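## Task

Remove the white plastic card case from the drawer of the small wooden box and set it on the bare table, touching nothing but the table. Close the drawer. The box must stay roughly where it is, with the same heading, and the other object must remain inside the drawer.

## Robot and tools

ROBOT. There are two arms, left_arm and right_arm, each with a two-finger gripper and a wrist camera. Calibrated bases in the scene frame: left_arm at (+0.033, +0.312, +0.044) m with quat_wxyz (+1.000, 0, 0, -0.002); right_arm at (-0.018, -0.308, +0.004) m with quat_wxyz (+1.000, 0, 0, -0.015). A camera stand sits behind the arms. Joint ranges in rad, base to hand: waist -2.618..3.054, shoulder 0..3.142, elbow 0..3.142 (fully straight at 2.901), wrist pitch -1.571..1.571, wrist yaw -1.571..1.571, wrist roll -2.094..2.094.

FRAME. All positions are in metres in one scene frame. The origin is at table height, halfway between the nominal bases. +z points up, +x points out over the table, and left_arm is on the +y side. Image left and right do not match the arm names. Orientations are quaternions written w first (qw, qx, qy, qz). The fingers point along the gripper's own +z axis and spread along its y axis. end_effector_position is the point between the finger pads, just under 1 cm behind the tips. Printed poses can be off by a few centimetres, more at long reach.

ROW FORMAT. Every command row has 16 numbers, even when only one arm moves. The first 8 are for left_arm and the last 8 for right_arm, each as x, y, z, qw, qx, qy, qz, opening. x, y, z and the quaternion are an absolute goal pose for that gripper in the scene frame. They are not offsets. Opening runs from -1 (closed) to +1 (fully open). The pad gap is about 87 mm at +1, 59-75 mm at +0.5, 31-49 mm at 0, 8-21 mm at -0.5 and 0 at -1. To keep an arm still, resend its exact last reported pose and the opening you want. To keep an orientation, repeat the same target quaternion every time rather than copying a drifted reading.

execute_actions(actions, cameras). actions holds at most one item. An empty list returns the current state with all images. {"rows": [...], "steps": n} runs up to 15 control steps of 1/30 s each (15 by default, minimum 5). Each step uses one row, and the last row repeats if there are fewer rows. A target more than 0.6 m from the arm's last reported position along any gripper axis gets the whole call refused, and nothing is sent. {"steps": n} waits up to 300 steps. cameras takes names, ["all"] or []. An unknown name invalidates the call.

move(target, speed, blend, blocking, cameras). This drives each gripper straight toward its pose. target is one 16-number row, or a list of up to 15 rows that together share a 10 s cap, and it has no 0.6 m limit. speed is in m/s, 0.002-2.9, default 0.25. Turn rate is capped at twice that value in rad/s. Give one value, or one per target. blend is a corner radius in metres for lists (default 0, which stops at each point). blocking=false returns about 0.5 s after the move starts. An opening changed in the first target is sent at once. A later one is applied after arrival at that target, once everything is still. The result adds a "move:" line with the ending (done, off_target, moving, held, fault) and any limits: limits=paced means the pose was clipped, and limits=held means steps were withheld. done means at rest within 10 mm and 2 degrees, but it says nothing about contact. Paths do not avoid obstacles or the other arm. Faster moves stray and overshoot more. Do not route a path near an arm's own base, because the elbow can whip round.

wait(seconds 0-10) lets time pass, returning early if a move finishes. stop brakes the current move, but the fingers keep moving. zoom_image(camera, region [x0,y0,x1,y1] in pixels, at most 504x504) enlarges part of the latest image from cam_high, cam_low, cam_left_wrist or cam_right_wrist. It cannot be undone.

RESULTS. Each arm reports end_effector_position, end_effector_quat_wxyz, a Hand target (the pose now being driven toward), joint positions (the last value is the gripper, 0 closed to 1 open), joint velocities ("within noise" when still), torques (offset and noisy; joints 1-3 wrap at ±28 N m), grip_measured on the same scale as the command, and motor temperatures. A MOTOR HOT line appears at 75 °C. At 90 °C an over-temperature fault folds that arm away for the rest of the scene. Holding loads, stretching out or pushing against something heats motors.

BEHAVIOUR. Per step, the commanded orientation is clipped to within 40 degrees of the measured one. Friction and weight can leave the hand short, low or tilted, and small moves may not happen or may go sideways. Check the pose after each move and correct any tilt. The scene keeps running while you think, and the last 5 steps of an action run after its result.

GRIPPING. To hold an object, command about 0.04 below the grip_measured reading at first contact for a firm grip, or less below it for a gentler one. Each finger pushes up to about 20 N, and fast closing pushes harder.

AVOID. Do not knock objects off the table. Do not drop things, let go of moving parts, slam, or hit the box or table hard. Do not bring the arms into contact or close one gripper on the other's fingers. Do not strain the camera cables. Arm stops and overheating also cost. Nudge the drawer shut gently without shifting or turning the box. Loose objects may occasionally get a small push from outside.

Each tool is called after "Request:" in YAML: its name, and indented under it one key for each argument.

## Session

Request:
execute_actions:
  actions: []

Request:
zoom_image:
  camera: "cam_high"
  region: [250, 150, 450, 350]

Scene clock: 0.00 s of 6000.00 s.
left_arm: end_effector_position=(+0.3955, +0.3456, +0.0646) grip_measured=+1.000 end_effector_quat_wxyz=(+0.507, -0.077, +0.853, +0.094) | right_arm: end_effector_position=(+0.3525, -0.3477, +0.0524) grip_measured=+1.000 end_effector_quat_wxyz=(+0.567, +0.099, +0.815, -0.070)
Joint positions: left_arm=[-0.026 1.561 0.39 0.665 -0.269 -0.053 1] | right_arm=[0.013 1.515 0.345 0.807 0.213 0.077 1]
Joint velocities: within noise
Joint torques (N m): no reading
Motor temperatures (°C): left_arm=[25 34 31 27 24 26 23] | right_arm=[25 28 27 27 27 28 27]
Heat: left arm: 34 °C; right arm: 28 °C.
Hand target: left_arm +0.3971, +0.3456, +0.0670; +0.510, -0.078, +0.852, +0.094 | right_arm +0.3575, -0.3479, +0.0612; +0.579, +0.100, +0.807, -0.069
camera_calibration:
cam_left_wrist: T_world_to_cam=[[0.23701, -0.96728, -0.09055, 0.24458], [-0.94971, -0.21105, -0.23131, 0.48822], [0.20464, 0.14082, -0.96866, 0.07759]] pos_world=[0.38982, 0.32869, 0.21024]
cam_right_wrist: T_world_to_cam=[[-0.23207, -0.97246, 0.02141, -0.25925], [-0.91927, 0.21208, -0.3316, 0.4348], [0.31793, -0.09663, -0.94318, 0.04397]] pos_world=[0.32556, -0.34007, 0.19121]

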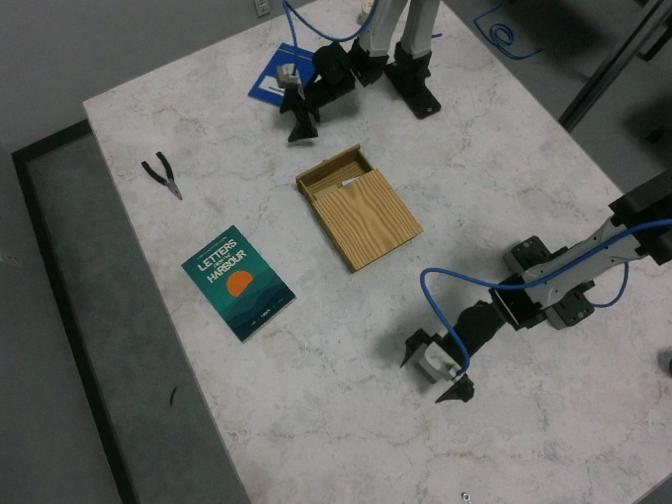

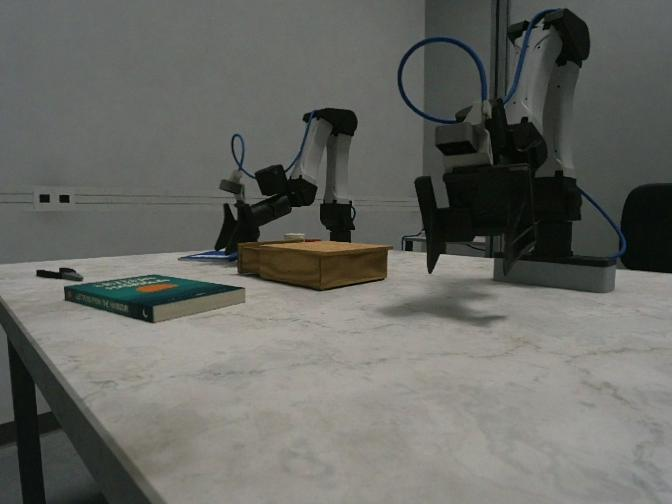

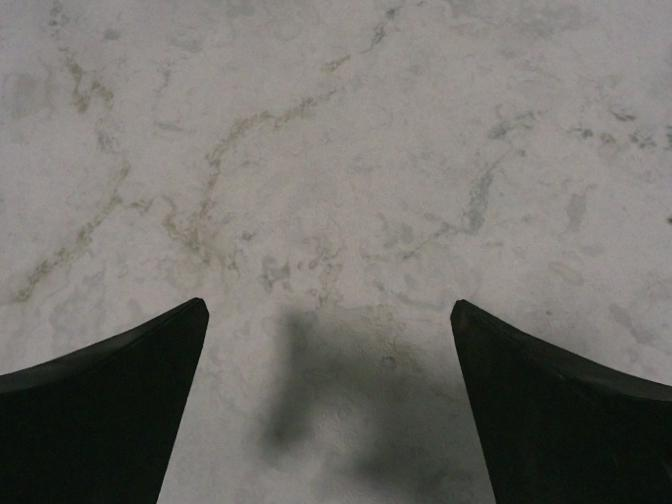

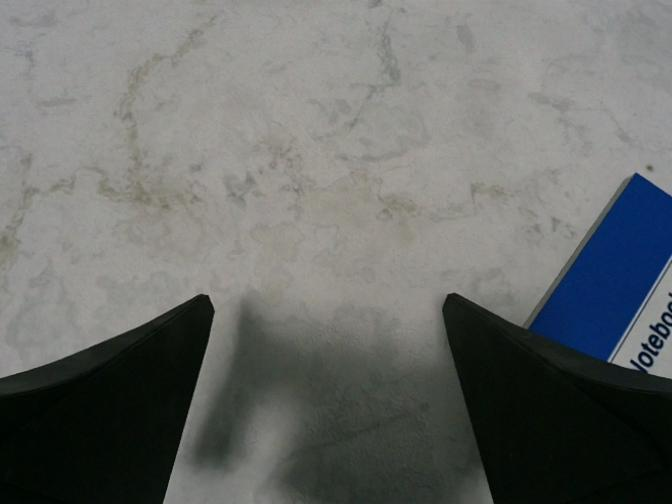

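Scaled by 2.520 from the camera's image (finer frame: 960x720).

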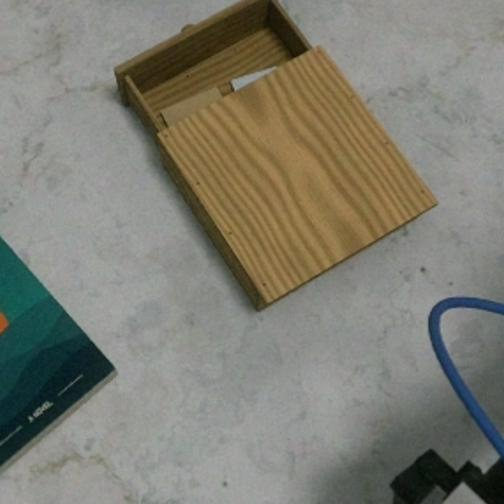

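Request:
move:
  target:
    - [0.3955,0.3456,0.0646,0.507,-0.077,0.853,0.094,1,0.30,-0.26,0.2,0.191,0,0.982,0,-1]
    - [0.3955,0.3456,0.0646,0.507,-0.077,0.853,0.094,1,0.30,-0.15,0.19,0.191,0,0.982,0,-1]
  blend: 0.03
  cameras: ["all"]

Scene clock: 3.77 s of 6000.00 s.
left_arm: end_effector_position=(+0.3955, +0.3456, +0.0646) grip_measured=+1.000 end_effector_quat_wxyz=(+0.507, -0.077, +0.853, +0.094) | right_arm: end_effector_position=(+0.2951, -0.1534, +0.1862) grip_measured=-0.999 end_effector_quat_wxyz=(+0.185, -0.004, +0.983, +0.003)
Joint positions: left_arm=[-0.026 1.561 0.39 0.665 -0.269 -0.053 1] | right_arm=[0.518 1.71 1.694 -1.221 0.164 0.452 0]
Joint torques (N m): left_arm=[0.09 -4.88 5.55 2.25 -0.06 0.14] | right_arm=[0.9 -5.42 11.22 0.75 0.25 0]
Heat: left arm: 34 °C; right arm: 29 °C.
Hand target: left_arm +0.3954, +0.3456, +0.0645; +0.507, -0.077, +0.853, +0.094 | right_arm +0.2999, -0.1500, +0.1899; +0.191, +0.000, +0.982, +0.000
Off the commanded pose: left_arm 0.000 m, 0 deg | right_arm 0.007 m, 1 deg.
Kept back: nothing.
move: done
cam_left_wrist: T_world_to_cam=[[0.23701, -0.96728, -0.09055, 0.24458], [-0.94971, -0.21105, -0.23131, 0.48822], [0.20464, 0.14082, -0.96866, 0.07759]] pos_world=[0.38982, 0.32869, 0.21024]
cam_right_wrist: T_world_to_cam=[[0.02853, -0.99959, 0.00144, -0.16377], [-0.87379, -0.02424, 0.48571, 0.18336], [-0.48547, -0.01511, -0.87412, 0.44388]] pos_world=[0.38038, -0.15255, 0.29918]

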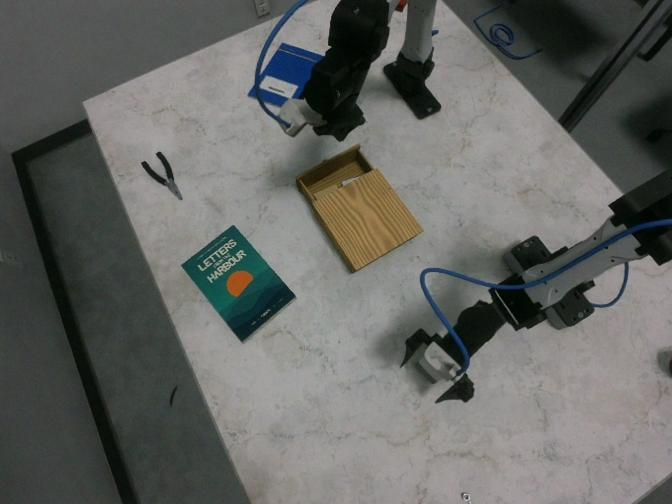

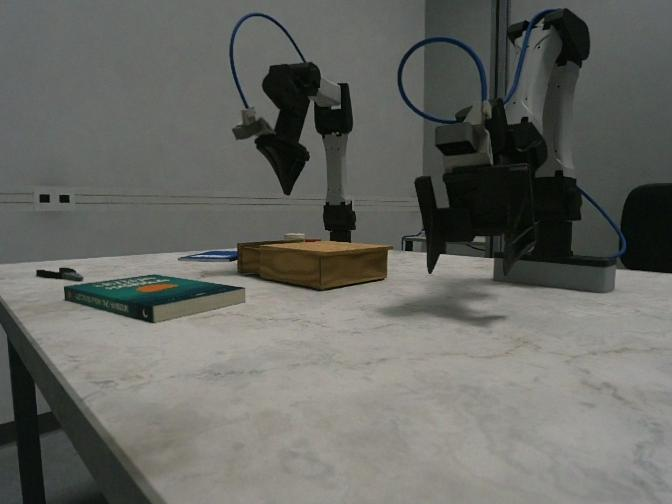

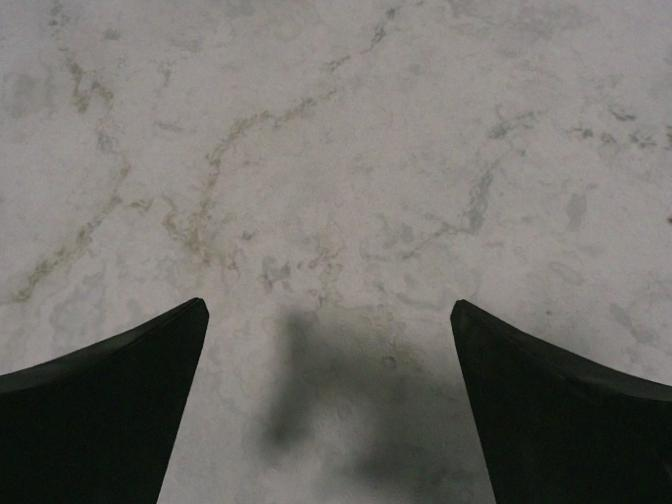

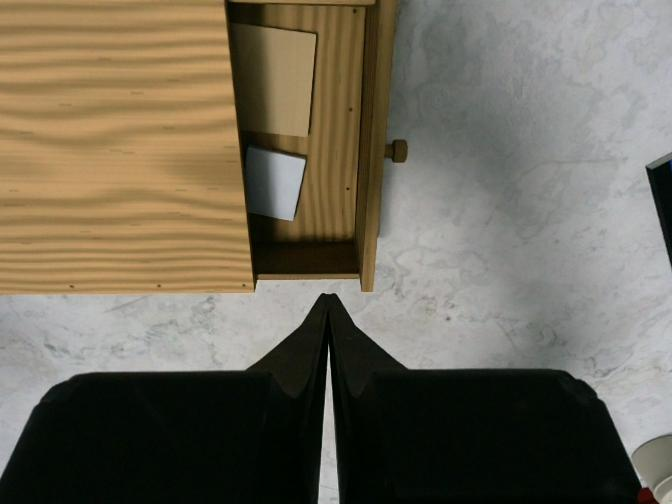

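Request:
move:
  target:
    - [0.3955,0.3456,0.0646,0.507,-0.077,0.853,0.094,1,0.312,-0.142,0.10,0.191,0,0.982,0,-1]
    - [0.3955,0.3456,0.0646,0.507,-0.077,0.853,0.094,1,0.314,-0.144,0.040,0.191,0,0.982,0,-1]
    - [0.3955,0.3456,0.0646,0.507,-0.077,0.853,0.094,1,0.314,-0.196,0.045,0.191,0,0.982,0,-1]
  blend: [0.01,0,0]
  speed: [0.15,0.1,0.05]
  cameras: ["cam_high","cam_right_wrist"]

Request:
zoom_image:
  camera: "cam_high"
  region: [280, 120, 430, 270]

Scene clock: 7.70 s of 6000.00 s.
left_arm: end_effector_position=(+0.3955, +0.3456, +0.0646) grip_measured=+1.000 end_effector_quat_wxyz=(+0.507, -0.077, +0.853, +0.094) | right_arm: end_effector_position=(+0.3093, -0.1921, +0.0330) grip_measured=-1.000 end_effector_quat_wxyz=(+0.170, +0.002, +0.985, -0.005)
Joint positions: left_arm=[-0.026 1.561 0.39 0.665 -0.269 -0.053 1] | right_arm=[0.393 1.77 1.151 -0.635 0.128 0.346 0]
Joint torques (N m): left_arm=[0.06 -4.89 5.5 2.24 -0.07 0.15] | right_arm=[-1.14 -9.94 6.71 0.9 0.12 -0.31]
Heat: left arm: 34 °C; right arm: 29 °C.
Hand target: left_arm +0.3954, +0.3456, +0.0645; +0.507, -0.077, +0.853, +0.094 | right_arm +0.3139, -0.1960, +0.0448; +0.191, +0.000, +0.982, +0.000
Off the commanded pose: left_arm 0.000 m, 0 deg | right_arm 0.013 m, 3 deg.
Kept back: nothing.
move: off_target (right_arm)
cam_right_wrist: T_world_to_cam=[[0.0153, -0.99978, 0.0141, -0.19901], [-0.85894, -0.00593, 0.51205, 0.26724], [-0.51185, -0.01995, -0.85884, 0.32299]] pos_world=[0.39791, -0.19094, 0.14336]

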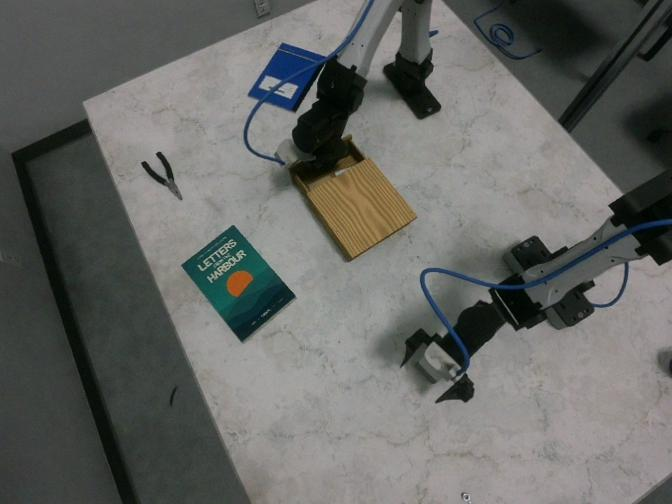

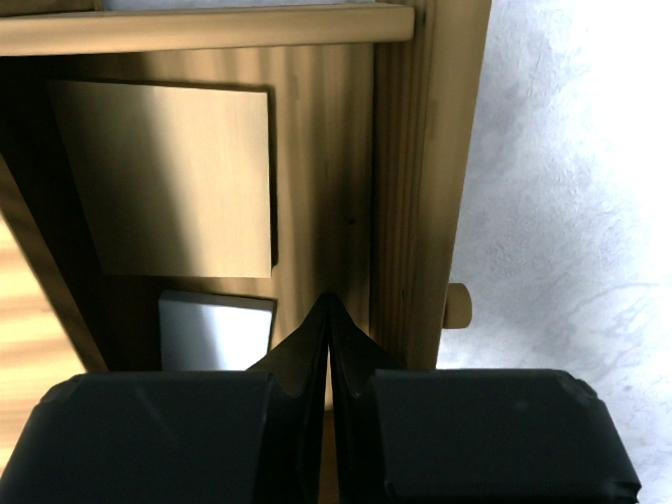

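Scaled by 3.360 from the camera's image (finer frame: 960x720).

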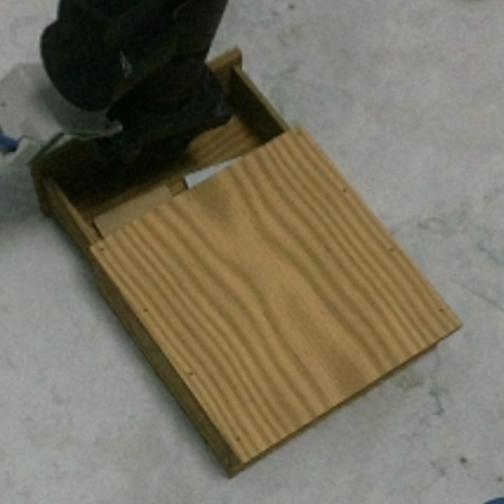

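Request:
move:
  target:
    - [0.3955,0.3456,0.0646,0.507,-0.077,0.853,0.094,1,0.312,-0.180,0.085,0.191,0,0.982,0,-1]
    - [0.3955,0.3456,0.0646,0.507,-0.077,0.853,0.094,1,0.287,-0.149,0.085,0.191,0,0.982,0,-1]
    - [0.3955,0.3456,0.0646,0.507,-0.077,0.853,0.094,1,0.287,-0.149,0.032,0.191,0,0.982,0,-1]
  blend: [0.01,0,0]
  speed: [0.15,0.1,0.05]
  cameras: ["cam_right_wrist"]

Scene clock: 11.10 s of 6000.00 s.
left_arm: end_effector_position=(+0.3955, +0.3456, +0.0646) grip_measured=+1.000 end_effector_quat_wxyz=(+0.507, -0.077, +0.853, +0.094) | right_arm: end_effector_position=(+0.2811, -0.1552, +0.0398) grip_measured=-1.000 end_effector_quat_wxyz=(+0.180, -0.003, +0.984, -0.006)
Joint positions: left_arm=[-0.026 1.561 0.39 0.665 -0.269 -0.053 1] | right_arm=[0.541 1.715 1.113 -0.655 0.184 0.476 0]
Joint torques (N m): left_arm=[0.06 -4.93 5.53 2.25 -0.06 0.14] | right_arm=[0.9 -4.89 6.27 1.33 0.17 -0.05]
Heat: left arm: 35 °C; right arm: 30 °C.
Hand target: left_arm +0.3954, +0.3456, +0.0645; +0.507, -0.077, +0.853, +0.094 | right_arm +0.2866, -0.1492, +0.0325; +0.190, +0.000, +0.982, +0.000
Off the commanded pose: left_arm 0.000 m, 0 deg | right_arm 0.012 m, 2 deg.
Kept back: nothing.
move: off_target (right_arm)
cam_right_wrist: T_world_to_cam=[[0.02304, -0.99954, 0.01953, -0.16415], [-0.86938, -0.01039, 0.49403, 0.24276], [-0.4936, -0.02836, -0.86923, 0.30902]] pos_world=[0.36736, -0.15279, 0.15189]

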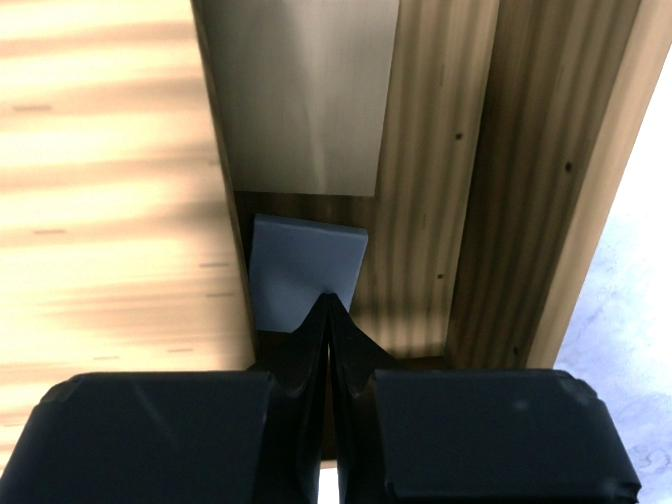

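Request:
move:
  target:
    - [0.3955,0.3456,0.0646,0.507,-0.077,0.853,0.094,1,0.290,-0.1492,0.028,0.19,0,0.982,0,-1]
    - [0.3955,0.3456,0.0646,0.507,-0.077,0.853,0.094,1,0.290,-0.190,0.028,0.19,0,0.982,0,-1]
  speed: 0.05
  cameras: ["cam_right_wrist"]

Scene clock: 12.90 s of 6000.00 s.
left_arm: end_effector_position=(+0.3955, +0.3456, +0.0646) grip_measured=+1.000 end_effector_quat_wxyz=(+0.507, -0.077, +0.853, +0.094) | right_arm: end_effector_position=(+0.2908, -0.1850, +0.0306) grip_measured=-1.000 end_effector_quat_wxyz=(+0.189, +0.003, +0.982, +0.005)
Joint positions: left_arm=[-0.026 1.561 0.39 0.665 -0.269 -0.053 1] | right_arm=[0.433 1.687 1.035 -0.564 0.137 0.384 0]
Joint torques (N m): left_arm=[0.06 -4.9 5.55 2.24 -0.06 0.14] | right_arm=[-0.66 -6.24 5.9 0.94 0.19 -0.28]
Heat: left arm: 35 °C; right arm: 30 °C.
Hand target: left_arm +0.3954, +0.3456, +0.0645; +0.507, -0.077, +0.853, +0.094 | right_arm +0.2900, -0.1900, +0.0281; +0.190, +0.000, +0.982, +0.000
Off the commanded pose: left_arm 0.000 m, 0 deg | right_arm 0.006 m, 1 deg.
Kept back: nothing.
move: done
cam_right_wrist: T_world_to_cam=[[0.0163, -0.99985, -0.00559, -0.19137], [-0.87793, -0.01699, 0.47849, 0.25714], [-0.47851, -0.00289, -0.87808, 0.30564]] pos_world=[0.37512, -0.18609, 0.14426]

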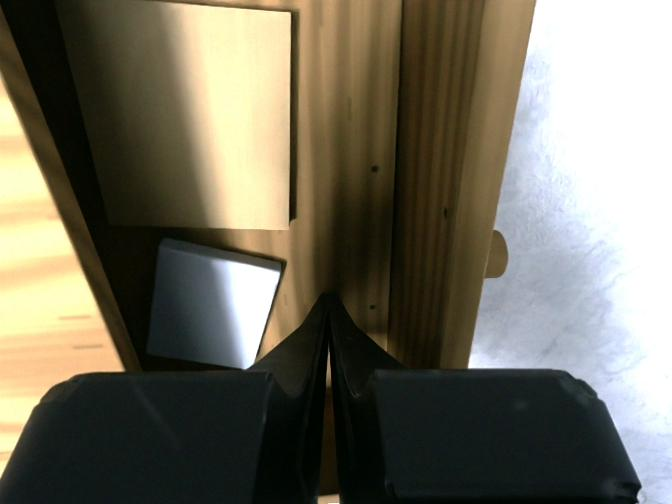

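Request:
move:
  target:
    - [0.3955,0.3456,0.0646,0.507,-0.077,0.853,0.094,1,0.289,-0.175,0.07,0.19,0,0.982,0,-1]
    - [0.3955,0.3456,0.0646,0.507,-0.077,0.853,0.094,1,0.293,-0.139,0.07,0.19,0,0.982,0,-1]
    - [0.3955,0.3456,0.0646,0.507,-0.077,0.853,0.094,1,0.293,-0.139,0.014,0.19,0,0.982,0,-1]
    - [0.3955,0.3456,0.0646,0.507,-0.077,0.853,0.094,1,0.293,-0.175,0.012,0.19,0,0.982,0,-1]
  blend: [0.01,0,0,0]
  speed: [0.15,0.1,0.05,0.04]
  cameras: ["cam_right_wrist"]

Scene clock: 17.13 s of 6000.00 s.
left_arm: end_effector_position=(+0.3955, +0.3456, +0.0646) grip_measured=+1.000 end_effector_quat_wxyz=(+0.507, -0.077, +0.853, +0.094) | right_arm: end_effector_position=(+0.2985, -0.1566, +0.0375) grip_measured=-1.000 end_effector_quat_wxyz=(+0.208, -0.001, +0.978, +0.031)
Joint positions: left_arm=[-0.026 1.561 0.39 0.665 -0.269 -0.053 1] | right_arm=[0.488 1.7 1.067 -0.532 0.125 0.43 0]
Joint torques (N m): left_arm=[0.08 -4.89 5.53 2.24 -0.07 0.15] | right_arm=[-1.83 -3.32 2.99 1.17 0.39 -0.38]
Motor temperatures (°C): left_arm=[25 35 33 32 24 26 23] | right_arm=[25 30 29 28 27 27 27]
Heat: left arm: 35 °C; right arm: 30 °C.
Hand target: left_arm +0.3954, +0.3456, +0.0645; +0.507, -0.077, +0.853, +0.094 | right_arm +0.2913, -0.1749, +0.0138; +0.189, +0.000, +0.982, +0.000
Off the commanded pose: left_arm 0.000 m, 0 deg | right_arm 0.032 m, 4 deg.
Kept back: nothing.
move: off_target (right_arm)
cam_right_wrist: T_world_to_cam=[[0.03442, -0.99795, -0.05402, -0.16625], [-0.89559, -0.05479, 0.44149, 0.26182], [-0.44354, 0.03318, -0.89564, 0.31137]] pos_world=[0.37832, -0.1619, 0.1543]

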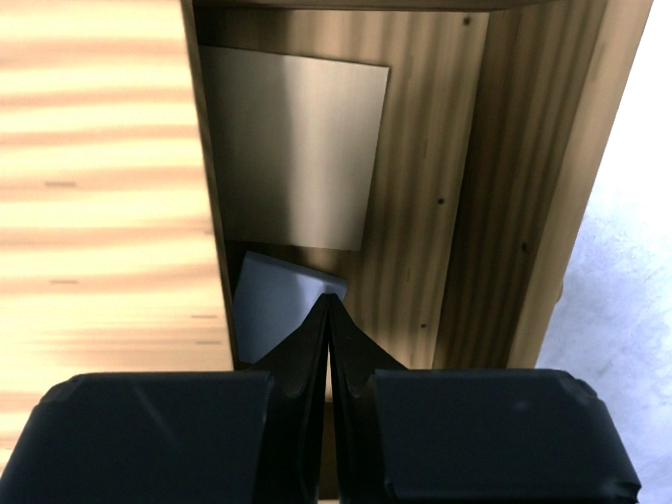

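Request:
move:
  target:
    - [0.33,0.20,0.16,0.191,0,0.982,0,-1,0.300,-0.158,0.09,0.19,0,0.982,0,-1]
    - [0.315,0.075,0.12,0.191,0,0.982,0,-1,0.314,-0.172,0.09,0.19,0,0.982,0,-1]
    - [0.315,0.07,0.055,0.191,0,0.982,0,-1,0.314,-0.174,0.045,0.19,0,0.982,0,-1]
  blend: [0.02,0,0]
  speed: [0.25,0.15,0.06]
  cameras: ["cam_high","cam_low","cam_right_wrist"]

Scene clock: 22.40 s of 6000.00 s.
left_arm: end_effector_position=(+0.3152, +0.0683, +0.0624) grip_measured=-0.999 end_effector_quat_wxyz=(+0.189, +0.002, +0.982, -0.010) | right_arm: end_effector_position=(+0.3103, -0.1732, +0.0512) grip_measured=-1.000 end_effector_quat_wxyz=(+0.190, +0.001, +0.982, -0.001)
Joint positions: left_arm=[-0.751 1.867 1.226 -0.634 -0.242 -0.715 0.001] | right_arm=[0.45 1.744 1.189 -0.665 0.155 0.394 0]
Joint torques (N m): left_arm=[-0.46 -7.16 5.45 1.37 -0.33 0.08] | right_arm=[-0.68 -5.27 7.19 1.01 0.07 -0.26]
Heat: left arm: 36 °C; right arm: 30 °C.
Hand target: left_arm +0.3149, +0.0700, +0.0552; +0.191, +0.000, +0.982, +0.000 | right_arm +0.3139, -0.1740, +0.0451; +0.190, +0.000, +0.982, +0.000
Off the commanded pose: left_arm 0.008 m, 1 deg | right_arm 0.007 m, 0 deg.
Kept back: nothing.
move: done
cam_right_wrist: T_world_to_cam=[[0.01756, -0.99981, 0.00819, -0.18078], [-0.87915, -0.01154, 0.47641, 0.26615], [-0.47623, -0.01557, -0.87918, 0.33025]] pos_world=[0.39443, -0.17253, 0.16503]

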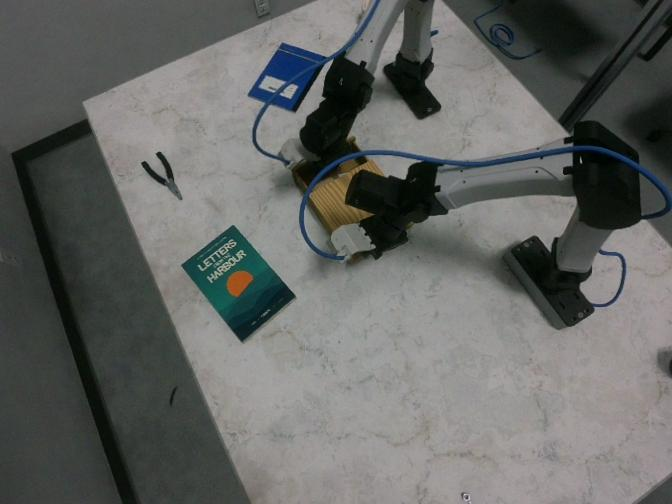

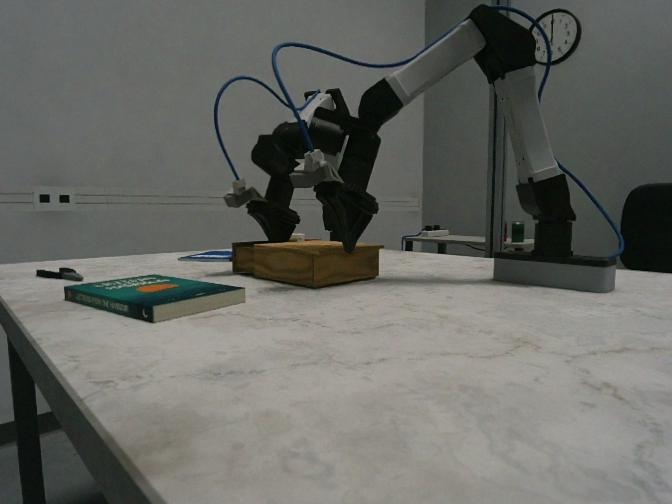

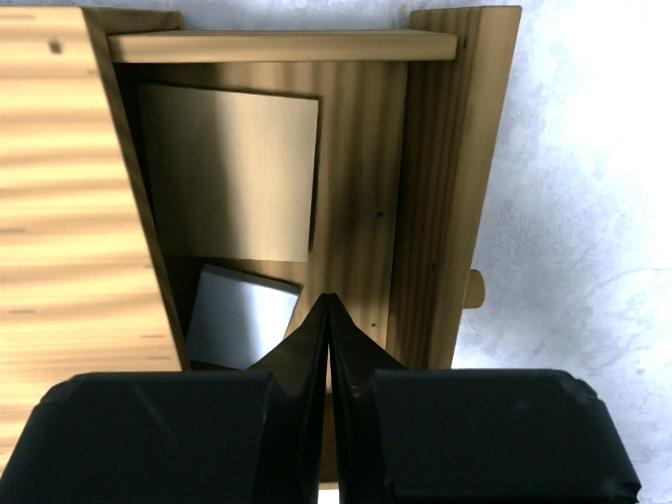

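Request:
move:
  target:
    - [0.315,0.068,0.018,0.191,0,0.982,0,-1,0.314,-0.178,0.045,0.19,0,0.982,0,-1]
    - [0.315,0.068,0.018,0.191,0,0.982,0,-1,0.314,-0.225,0.045,0.19,0,0.982,0,-1]
  speed: [0.06,0.05]
  cameras: ["cam_high","cam_right_wrist"]

Scene clock: 25.17 s of 6000.00 s.
left_arm: end_effector_position=(+0.3176, +0.0672, +0.0260) grip_measured=-0.999 end_effector_quat_wxyz=(+0.194, +0.001, +0.981, -0.006) | right_arm: end_effector_position=(+0.3086, -0.2210, +0.0336) grip_measured=-1.000 end_effector_quat_wxyz=(+0.167, +0.002, +0.986, -0.003)
Joint positions: left_arm=[-0.755 1.937 1.159 -0.495 -0.257 -0.719 0] | right_arm=[0.307 1.737 1.113 -0.626 0.097 0.265 0]
Joint torques (N m): left_arm=[-0.44 -7.27 5.33 1.33 -0.22 0.08] | right_arm=[-1.09 -9.69 6.83 0.95 0.08 -0.3]
Heat: left arm: 37 °C; right arm: 30 °C.
Hand target: left_arm +0.3149, +0.0681, +0.0181; +0.191, +0.000, +0.982, +0.000 | right_arm +0.3139, -0.2250, +0.0449; +0.190, +0.000, +0.982, -0.001
Off the commanded pose: left_arm 0.008 m, 1 deg | right_arm 0.013 m, 3 deg.
Kept back: nothing.
move: off_target (right_arm)
cam_right_wrist: T_world_to_cam=[[0.01527, -0.99982, 0.01128, -0.22789], [-0.85581, -0.00723, 0.51724, 0.26476], [-0.51706, -0.01755, -0.85577, 0.32458]] pos_world=[0.3979, -0.22023, 0.14339]

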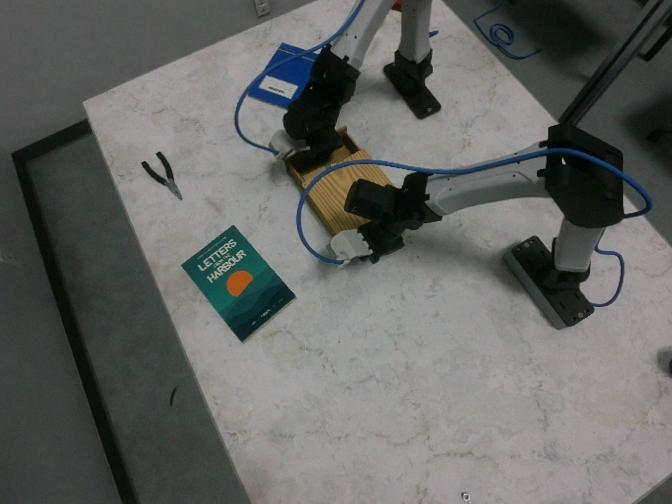

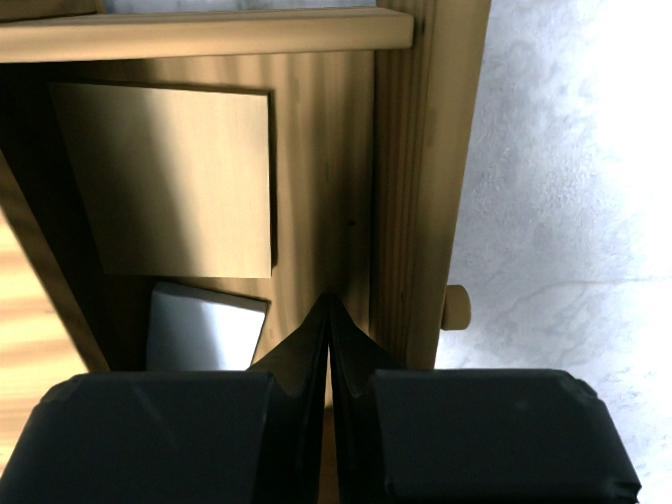

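Request:
move:
  target:
    - [0.315,0.085,0.12,0.191,0,0.982,0,-1,0.314,-0.218,0.045,0.19,0,0.982,0,-1]
    - [0.315,0.025,0.12,0.191,0,0.982,0,-1,0.314,-0.215,0.045,0.19,0,0.982,0,-1]
    - [0.315,0.022,0.055,0.191,0,0.982,0,-1,0.314,-0.210,0.045,0.19,0,0.982,0,-1]
  blend: [0.02,0.01,0]
  speed: [0.15,0.15,0.05]
  cameras: ["cam_high","cam_low","cam_left_wrist"]

Scene clock: 28.40 s of 6000.00 s.
left_arm: end_effector_position=(+0.3178, +0.0193, +0.0723) grip_measured=-0.999 end_effector_quat_wxyz=(+0.196, +0.000, +0.981, -0.013) | right_arm: end_effector_position=(+0.3066, -0.2132, +0.0336) grip_measured=-1.000 end_effector_quat_wxyz=(+0.167, -0.003, +0.986, -0.002)
Joint positions: left_arm=[-0.841 1.978 1.42 -0.724 -0.273 -0.805 0] | right_arm=[0.331 1.736 1.113 -0.626 0.1 0.278 0]
Joint torques (N m): left_arm=[-0.49 -6.99 4.34 1.43 -0.31 0.07] | right_arm=[0.88 -8.43 8.73 0.87 0.19 0]
Heat: left arm: 38 °C; right arm: 31 °C.
Hand target: left_arm +0.3146, +0.0225, +0.0555; +0.191, +0.000, +0.982, +0.000 | right_arm +0.3138, -0.2100, +0.0451; +0.190, +0.000, +0.982, +0.000
Off the commanded pose: left_arm 0.018 m, 2 deg | right_arm 0.014 m, 3 deg.
Kept back: nothing.
move: off_target (left_arm, right_arm)
cam_left_wrist: T_world_to_cam=[[-0.00307, -0.9999, 0.01378, 0.01735], [-0.89806, 0.00882, 0.43978, 0.27814], [-0.43986, -0.01103, -0.898, 0.34945]] pos_world=[0.40355, 0.01875, 0.19124]

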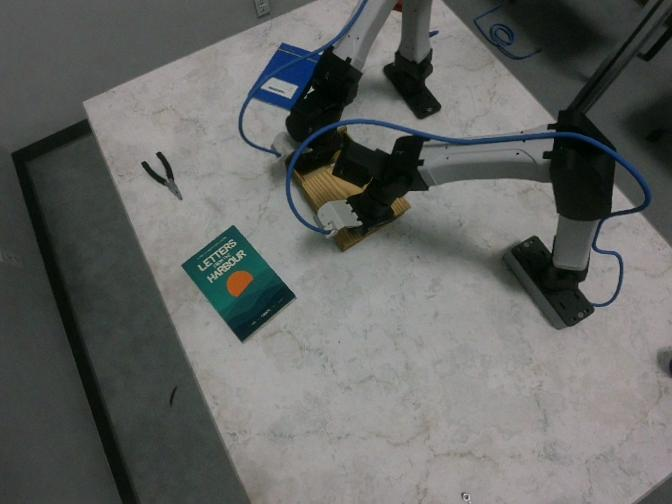

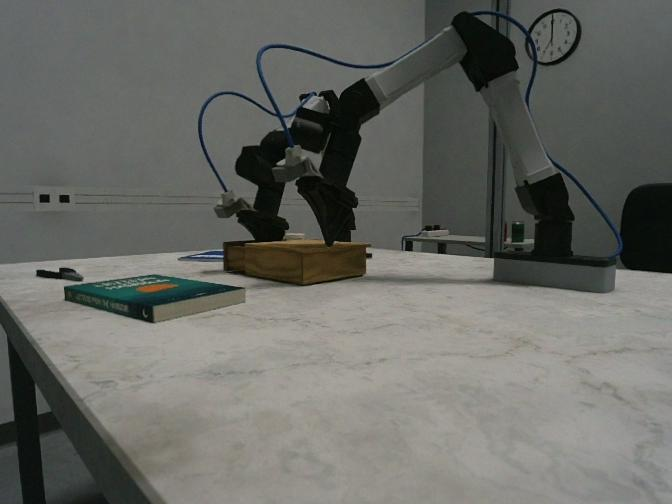

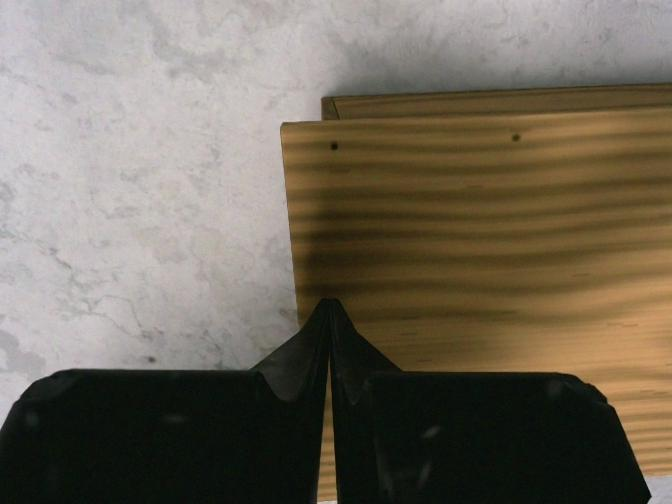

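Request:
move:
  target:
    - [0.315,0.019,0.018,0.191,0,0.982,0,-1,0.314,-0.210,0.045,0.19,0,0.982,0,-1]
    - [0.315,0.019,0.012,0.191,0,0.982,0,-1,0.314,-0.252,0.047,0.19,0,0.982,0,-1]
  speed: [0.06,0.05]
  cameras: ["cam_high","cam_right_wrist","cam_left_wrist"]

Scene clock: 31.17 s of 6000.00 s.
left_arm: end_effector_position=(+0.3408, -0.0086, +0.0693) grip_measured=-0.999 end_effector_quat_wxyz=(+0.254, -0.015, +0.965, -0.068) | right_arm: end_effector_position=(+0.3106, -0.2363, +0.0381) grip_measured=-1.000 end_effector_quat_wxyz=(+0.170, +0.001, +0.985, +0.019)
Joint positions: left_arm=[-0.851 1.982 1.368 -0.507 -0.294 -0.819 0] | right_arm=[0.236 1.708 1.096 -0.615 0.033 0.202 0]
Joint torques (N m): left_arm=[0.08 -2.89 2.84 0.77 -0.11 0.17] | right_arm=[-2.33 -9.31 6.67 0.86 0.41 -0.43]
Heat: left arm: 38 °C; right arm: 31 °C.
Hand target: left_arm +0.3133, +0.0210, +0.0186; +0.191, +0.000, +0.982, +0.000 | right_arm +0.3137, -0.2516, +0.0467; +0.189, +0.000, +0.982, +0.000
Off the commanded pose: left_arm 0.069 m, 11 deg | right_arm 0.018 m, 3 deg.
Kept back: nothing.
move: off_target (left_arm, right_arm)
cam_left_wrist: T_world_to_cam=[[-0.00213, -0.99187, 0.1272, -0.01855], [-0.9446, 0.04375, 0.32531, 0.3244], [-0.32823, -0.11946, -0.93701, 0.32036]] pos_world=[0.41154, 0.00568, 0.19701]
cam_right_wrist: T_world_to_cam=[[0.02476, -0.99919, -0.03184, -0.2444], [-0.85942, -0.03754, 0.50989, 0.25828], [-0.51067, 0.01474, -0.85965, 0.33502]] pos_world=[0.3991, -0.23945, 0.14852]
Images, in order (width x height): cam_high 672x504, cam_left_wrist 672x504, cam_right_wrist 672x504.

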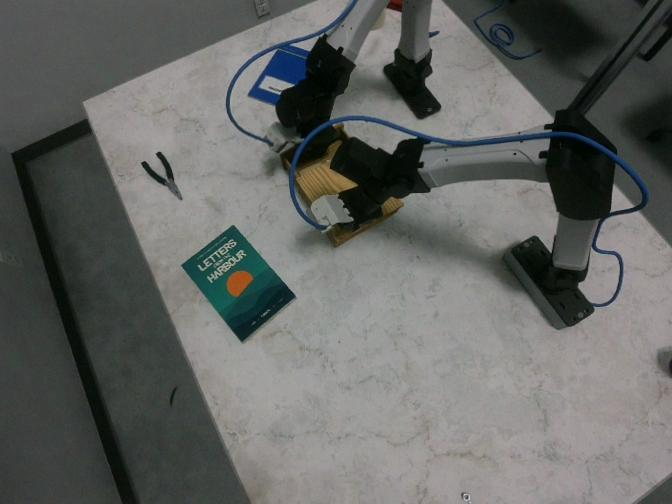

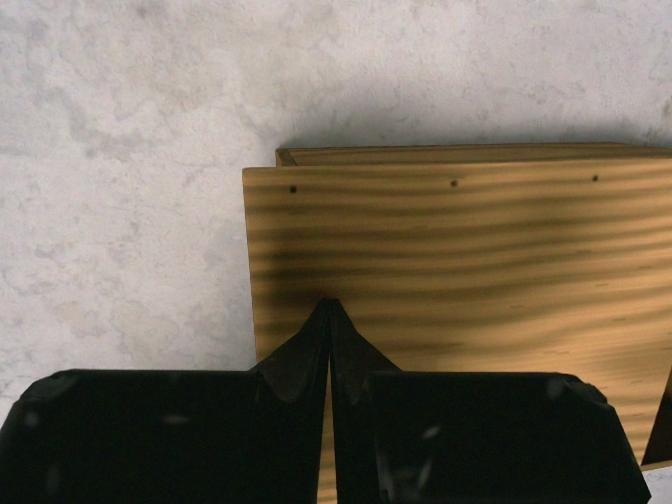

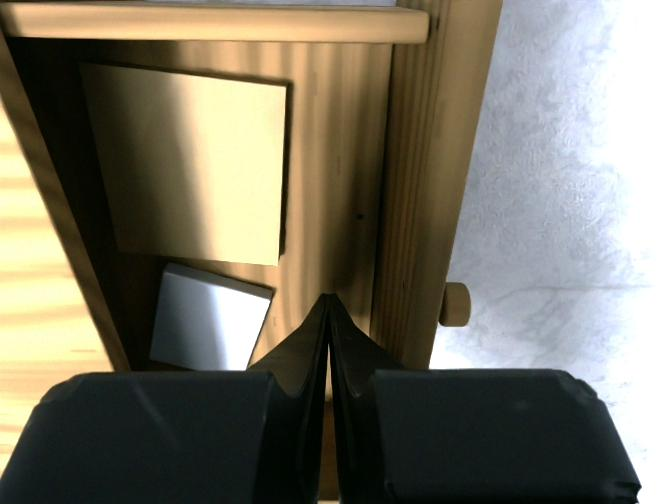

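Request:
move:
  target:
    - [0.325,0.0,0.10,0.191,0,0.982,0,-1,0.312,-0.225,0.045,0.19,0,0.982,0,-1]
    - [0.325,0.0,0.16,0.191,0,0.982,0,-1,0.312,-0.215,0.08,0.19,0,0.982,0,-1]
    - [0.35,0.2,0.16,0.191,0,0.982,0,-1,0.296,-0.190,0.08,0.19,0,0.982,0,-1]
  blend: [0.01,0.02,0]
  speed: 0.15
  cameras: ["cam_high","cam_right_wrist"]

Request:
zoom_image:
  camera: "cam_high"
  region: [270, 100, 420, 250]

Scene clock: 34.77 s of 6000.00 s.
left_arm: end_effector_position=(+0.3505, +0.2007, +0.1555) grip_measured=-0.999 end_effector_quat_wxyz=(+0.182, -0.003, +0.983, +0.011) | right_arm: end_effector_position=(+0.2905, -0.1929, +0.0630) grip_measured=-1.000 end_effector_quat_wxyz=(+0.164, -0.004, +0.986, -0.004)
Joint positions: left_arm=[-0.371 1.643 1.337 -0.929 -0.153 -0.355 0] | right_arm=[0.41 1.679 1.172 -0.759 0.127 0.352 0]
Joint torques (N m): left_arm=[0.55 -8.73 5.81 1.45 0.05 0.21] | right_arm=[0.9 -9.28 9.43 0.75 0.19 -0.04]
Heat: left arm: 39 °C; right arm: 32 °C.
Hand target: left_arm +0.3500, +0.2000, +0.1599; +0.191, +0.000, +0.982, +0.000 | right_arm +0.2957, -0.1901, +0.0798; +0.190, +0.000, +0.982, +0.000
Off the commanded pose: left_arm 0.005 m, 2 deg | right_arm 0.018 m, 3 deg.
Kept back: nothing.
move: off_target (right_arm)
cam_right_wrist: T_world_to_cam=[[0.02684, -0.99952, 0.01532, -0.20335], [-0.85274, -0.0149, 0.52211, 0.23169], [-0.52164, -0.02708, -0.85274, 0.34015]] pos_world=[0.38046, -0.19059, 0.1722]

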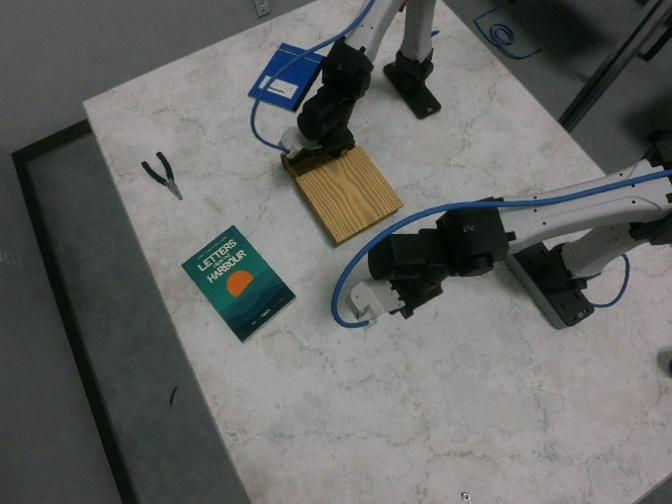

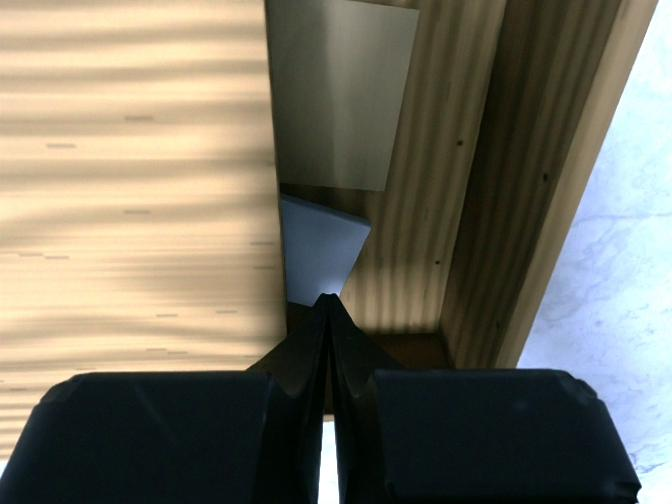

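Scaled by 3.360 from the camera's image (finer frame: 960x720).

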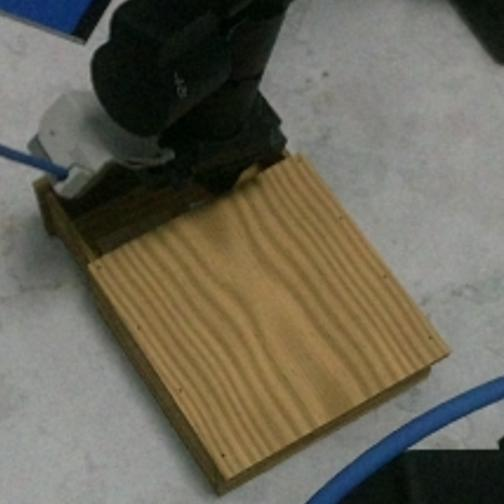

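Request:
move:
  target:
    - [0.35,0.2,0.16,0.191,0,0.982,0,-1,0.297,-0.184,0.05,0.19,0,0.982,0,-1]
    - [0.35,0.2,0.16,0.191,0,0.982,0,-1,0.291,-0.184,0.006,0.19,0,0.982,0,-1]
    - [0.35,0.2,0.16,0.191,0,0.982,0,-1,0.287,-0.215,0.000,0.19,0,0.982,0,-1]
  blend: [0,0,0]
  speed: [0.1,0.05,0.04]
  cameras: ["cam_right_wrist"]

Scene clock: 38.63 s of 6000.00 s.
left_arm: end_effector_position=(+0.3507, +0.2004, +0.1555) grip_measured=-0.999 end_effector_quat_wxyz=(+0.183, -0.001, +0.983, +0.010) | right_arm: end_effector_position=(+0.2973, -0.1999, +0.0365) grip_measured=-1.000 end_effector_quat_wxyz=(+0.223, -0.002, +0.974, +0.029)
Joint positions: left_arm=[-0.371 1.643 1.337 -0.928 -0.151 -0.352 0] | right_arm=[0.368 1.613 0.957 -0.471 0.09 0.314 0]
Joint torques (N m): left_arm=[0.47 -8.69 5.81 1.43 0.03 0.23] | right_arm=[-1.39 -0.65 2.15 1.35 0.31 -0.29]
Heat: left arm: 39 °C; right arm: 32 °C.
Hand target: left_arm +0.3500, +0.2000, +0.1599; +0.191, +0.000, +0.982, +0.000 | right_arm +0.2838, -0.2152, +0.0036; +0.189, +0.000, +0.982, +0.000
Off the commanded pose: left_arm 0.005 m, 2 deg | right_arm 0.041 m, 5 deg.
Kept back: nothing.
move: off_target (right_arm)
cam_right_wrist: T_world_to_cam=[[0.03556, -0.9982, -0.04822, -0.21012], [-0.90872, -0.05238, 0.41412, 0.26431], [-0.4159, 0.02909, -0.90895, 0.30286]] pos_world=[0.37361, -0.20471, 0.1557]

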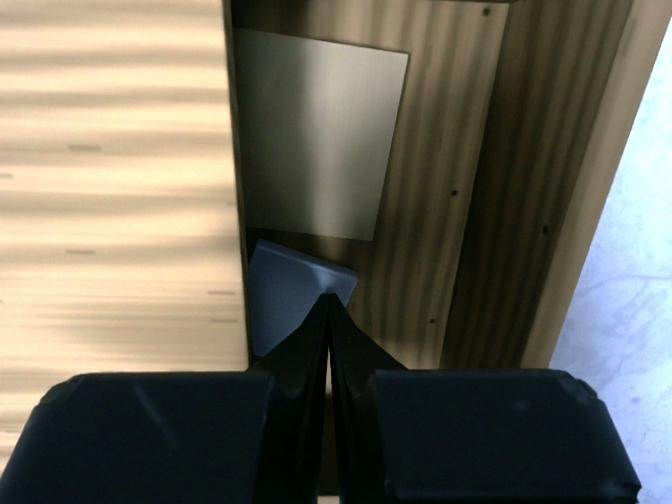

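Request:
move:
  target:
    - [0.35,0.2,0.16,0.191,0,0.982,0,-1,0.297,-0.205,0.08,0.19,0,0.982,0,-1]
    - [0.35,0.2,0.16,0.191,0,0.982,0,-1,0.305,-0.220,0.08,0.19,0,0.982,0,-1]
    - [0.35,0.2,0.16,0.191,0,0.982,0,-1,0.307,-0.220,0.040,0.19,0,0.982,0,-1]
    - [0.35,0.2,0.16,0.191,0,0.982,0,-1,0.307,-0.220,0.040,0.19,0,0.982,0,0.3]
    - [0.35,0.2,0.16,0.191,0,0.982,0,-1,0.307,-0.220,0.040,0.19,0,0.982,0,0.6]
  speed: [0.1,0.1,0.06,0.05,0.05]
  cameras: ["cam_right_wrist","cam_high"]

Scene clock: 44.17 s of 6000.00 s.
left_arm: end_effector_position=(+0.3507, +0.2004, +0.1555) grip_measured=-0.999 end_effector_quat_wxyz=(+0.183, -0.001, +0.983, +0.010) | right_arm: end_effector_position=(+0.3048, -0.2223, +0.0457) grip_measured=+0.597 end_effector_quat_wxyz=(+0.190, +0.000, +0.982, -0.003)
Joint positions: left_arm=[-0.371 1.643 1.337 -0.928 -0.151 -0.352 0] | right_arm=[0.313 1.667 1.075 -0.612 0.11 0.263 0.799]
Joint torques (N m): left_arm=[0.53 -8.72 5.83 1.43 0.04 0.21] | right_arm=[0.23 -4.78 7.21 1.11 0 -0.12]
Motor temperatures (°C): left_arm=[25 40 35 30 24 26 23] | right_arm=[25 31 30 29 27 27 27]
Heat: left arm: 40 °C; right arm: 31 °C.
Hand target: left_arm +0.3500, +0.2000, +0.1599; +0.191, +0.000, +0.982, +0.000 | right_arm +0.3069, -0.2200, +0.0401; +0.190, +0.000, +0.982, +0.000
Off the commanded pose: left_arm 0.005 m, 2 deg | right_arm 0.007 m, 0 deg.
Kept back: nothing.
move: done
cam_right_wrist: T_world_to_cam=[[0.01865, -0.99975, 0.01192, -0.23025], [-0.87929, -0.01073, 0.47617, 0.26351], [-0.47592, -0.01936, -0.87927, 0.32113]] pos_world=[0.38883, -0.22115, 0.15963]
Images, in order (width x height): cam_high 672x504, cam_right_wrist 672x504.

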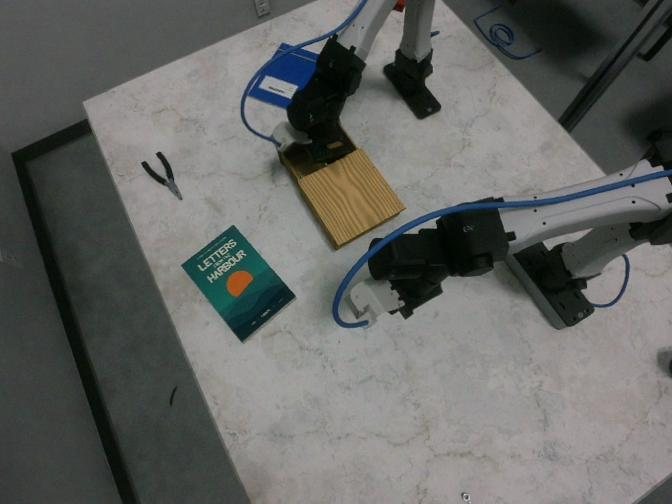

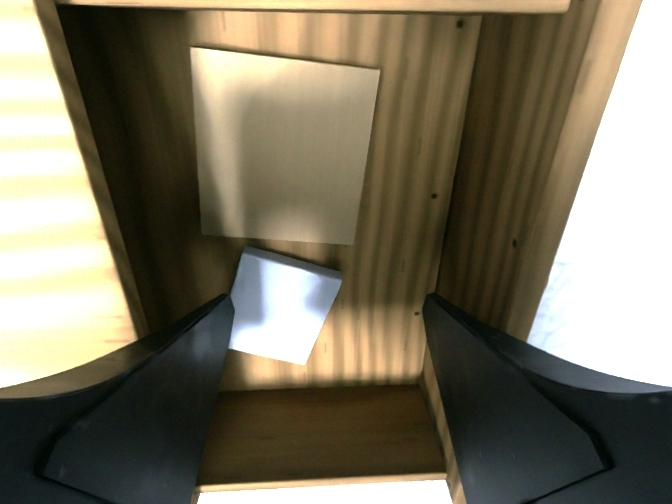

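Request:
move:
  target:
    - [0.35,0.2,0.16,0.191,0,0.982,0,-1,0.307,-0.220,0.044,0.19,0,0.982,0,0.3]
    - [0.35,0.2,0.16,0.191,0,0.982,0,-1,0.302,-0.206,0.056,0.1894,0.1197,0.9743,-0.0233,0.3]
  speed: [0.05,0.1]
  cameras: ["cam_right_wrist","cam_high"]

Scene clock: 49.17 s of 6000.00 s.
left_arm: end_effector_position=(+0.3507, +0.2004, +0.1555) grip_measured=-0.999 end_effector_quat_wxyz=(+0.183, -0.001, +0.983, +0.010) | right_arm: end_effector_position=(+0.2926, -0.2142, +0.0502) grip_measured=+0.300 end_effector_quat_wxyz=(+0.178, +0.115, +0.977, -0.031)
Joint positions: left_arm=[-0.371 1.643 1.337 -0.928 -0.151 -0.352 0] | right_arm=[0.37 1.669 1.106 -0.709 0.21 0.543 0.65]
Joint torques (N m): left_arm=[0.51 -8.75 5.82 1.44 0.04 0.23] | right_arm=[1.26 -5.27 10.96 0.79 0.13 0.03]
Heat: left arm: 41 °C; right arm: 31 °C.
Hand target: left_arm +0.3500, +0.2000, +0.1599; +0.191, +0.000, +0.982, +0.000 | right_arm +0.3017, -0.2061, +0.0562; +0.190, +0.120, +0.974, -0.023
Off the commanded pose: left_arm 0.005 m, 2 deg | right_arm 0.014 m, 2 deg.
Kept back: nothing.
move: off_target (right_arm)
cam_right_wrist: T_world_to_cam=[[-0.21631, -0.976, 0.02514, -0.14875], [-0.84626, 0.20027, 0.49369, 0.2855], [-0.48688, 0.08552, -0.86927, 0.34453]] pos_world=[0.37717, -0.23182, 0.16228]
Images, in order (width x height): cam_high 672x504, cam_right_wrist 672x504.

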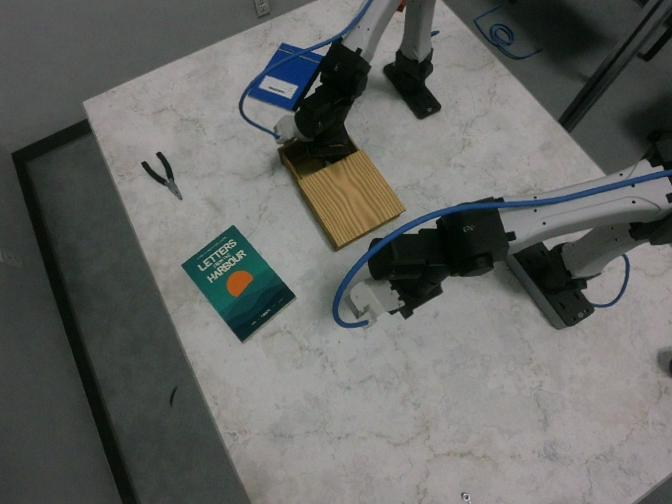

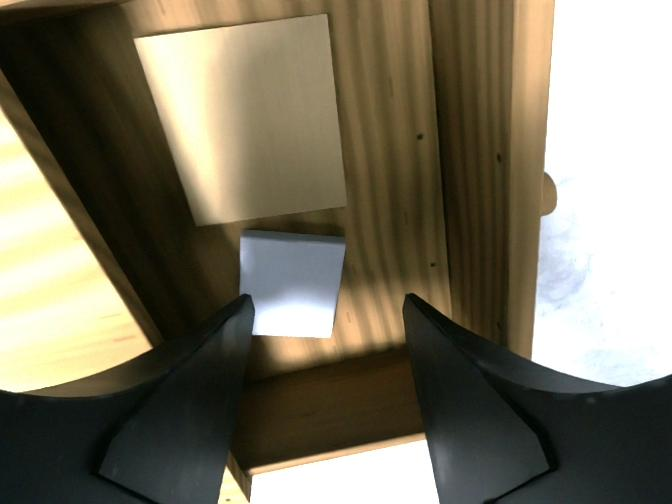

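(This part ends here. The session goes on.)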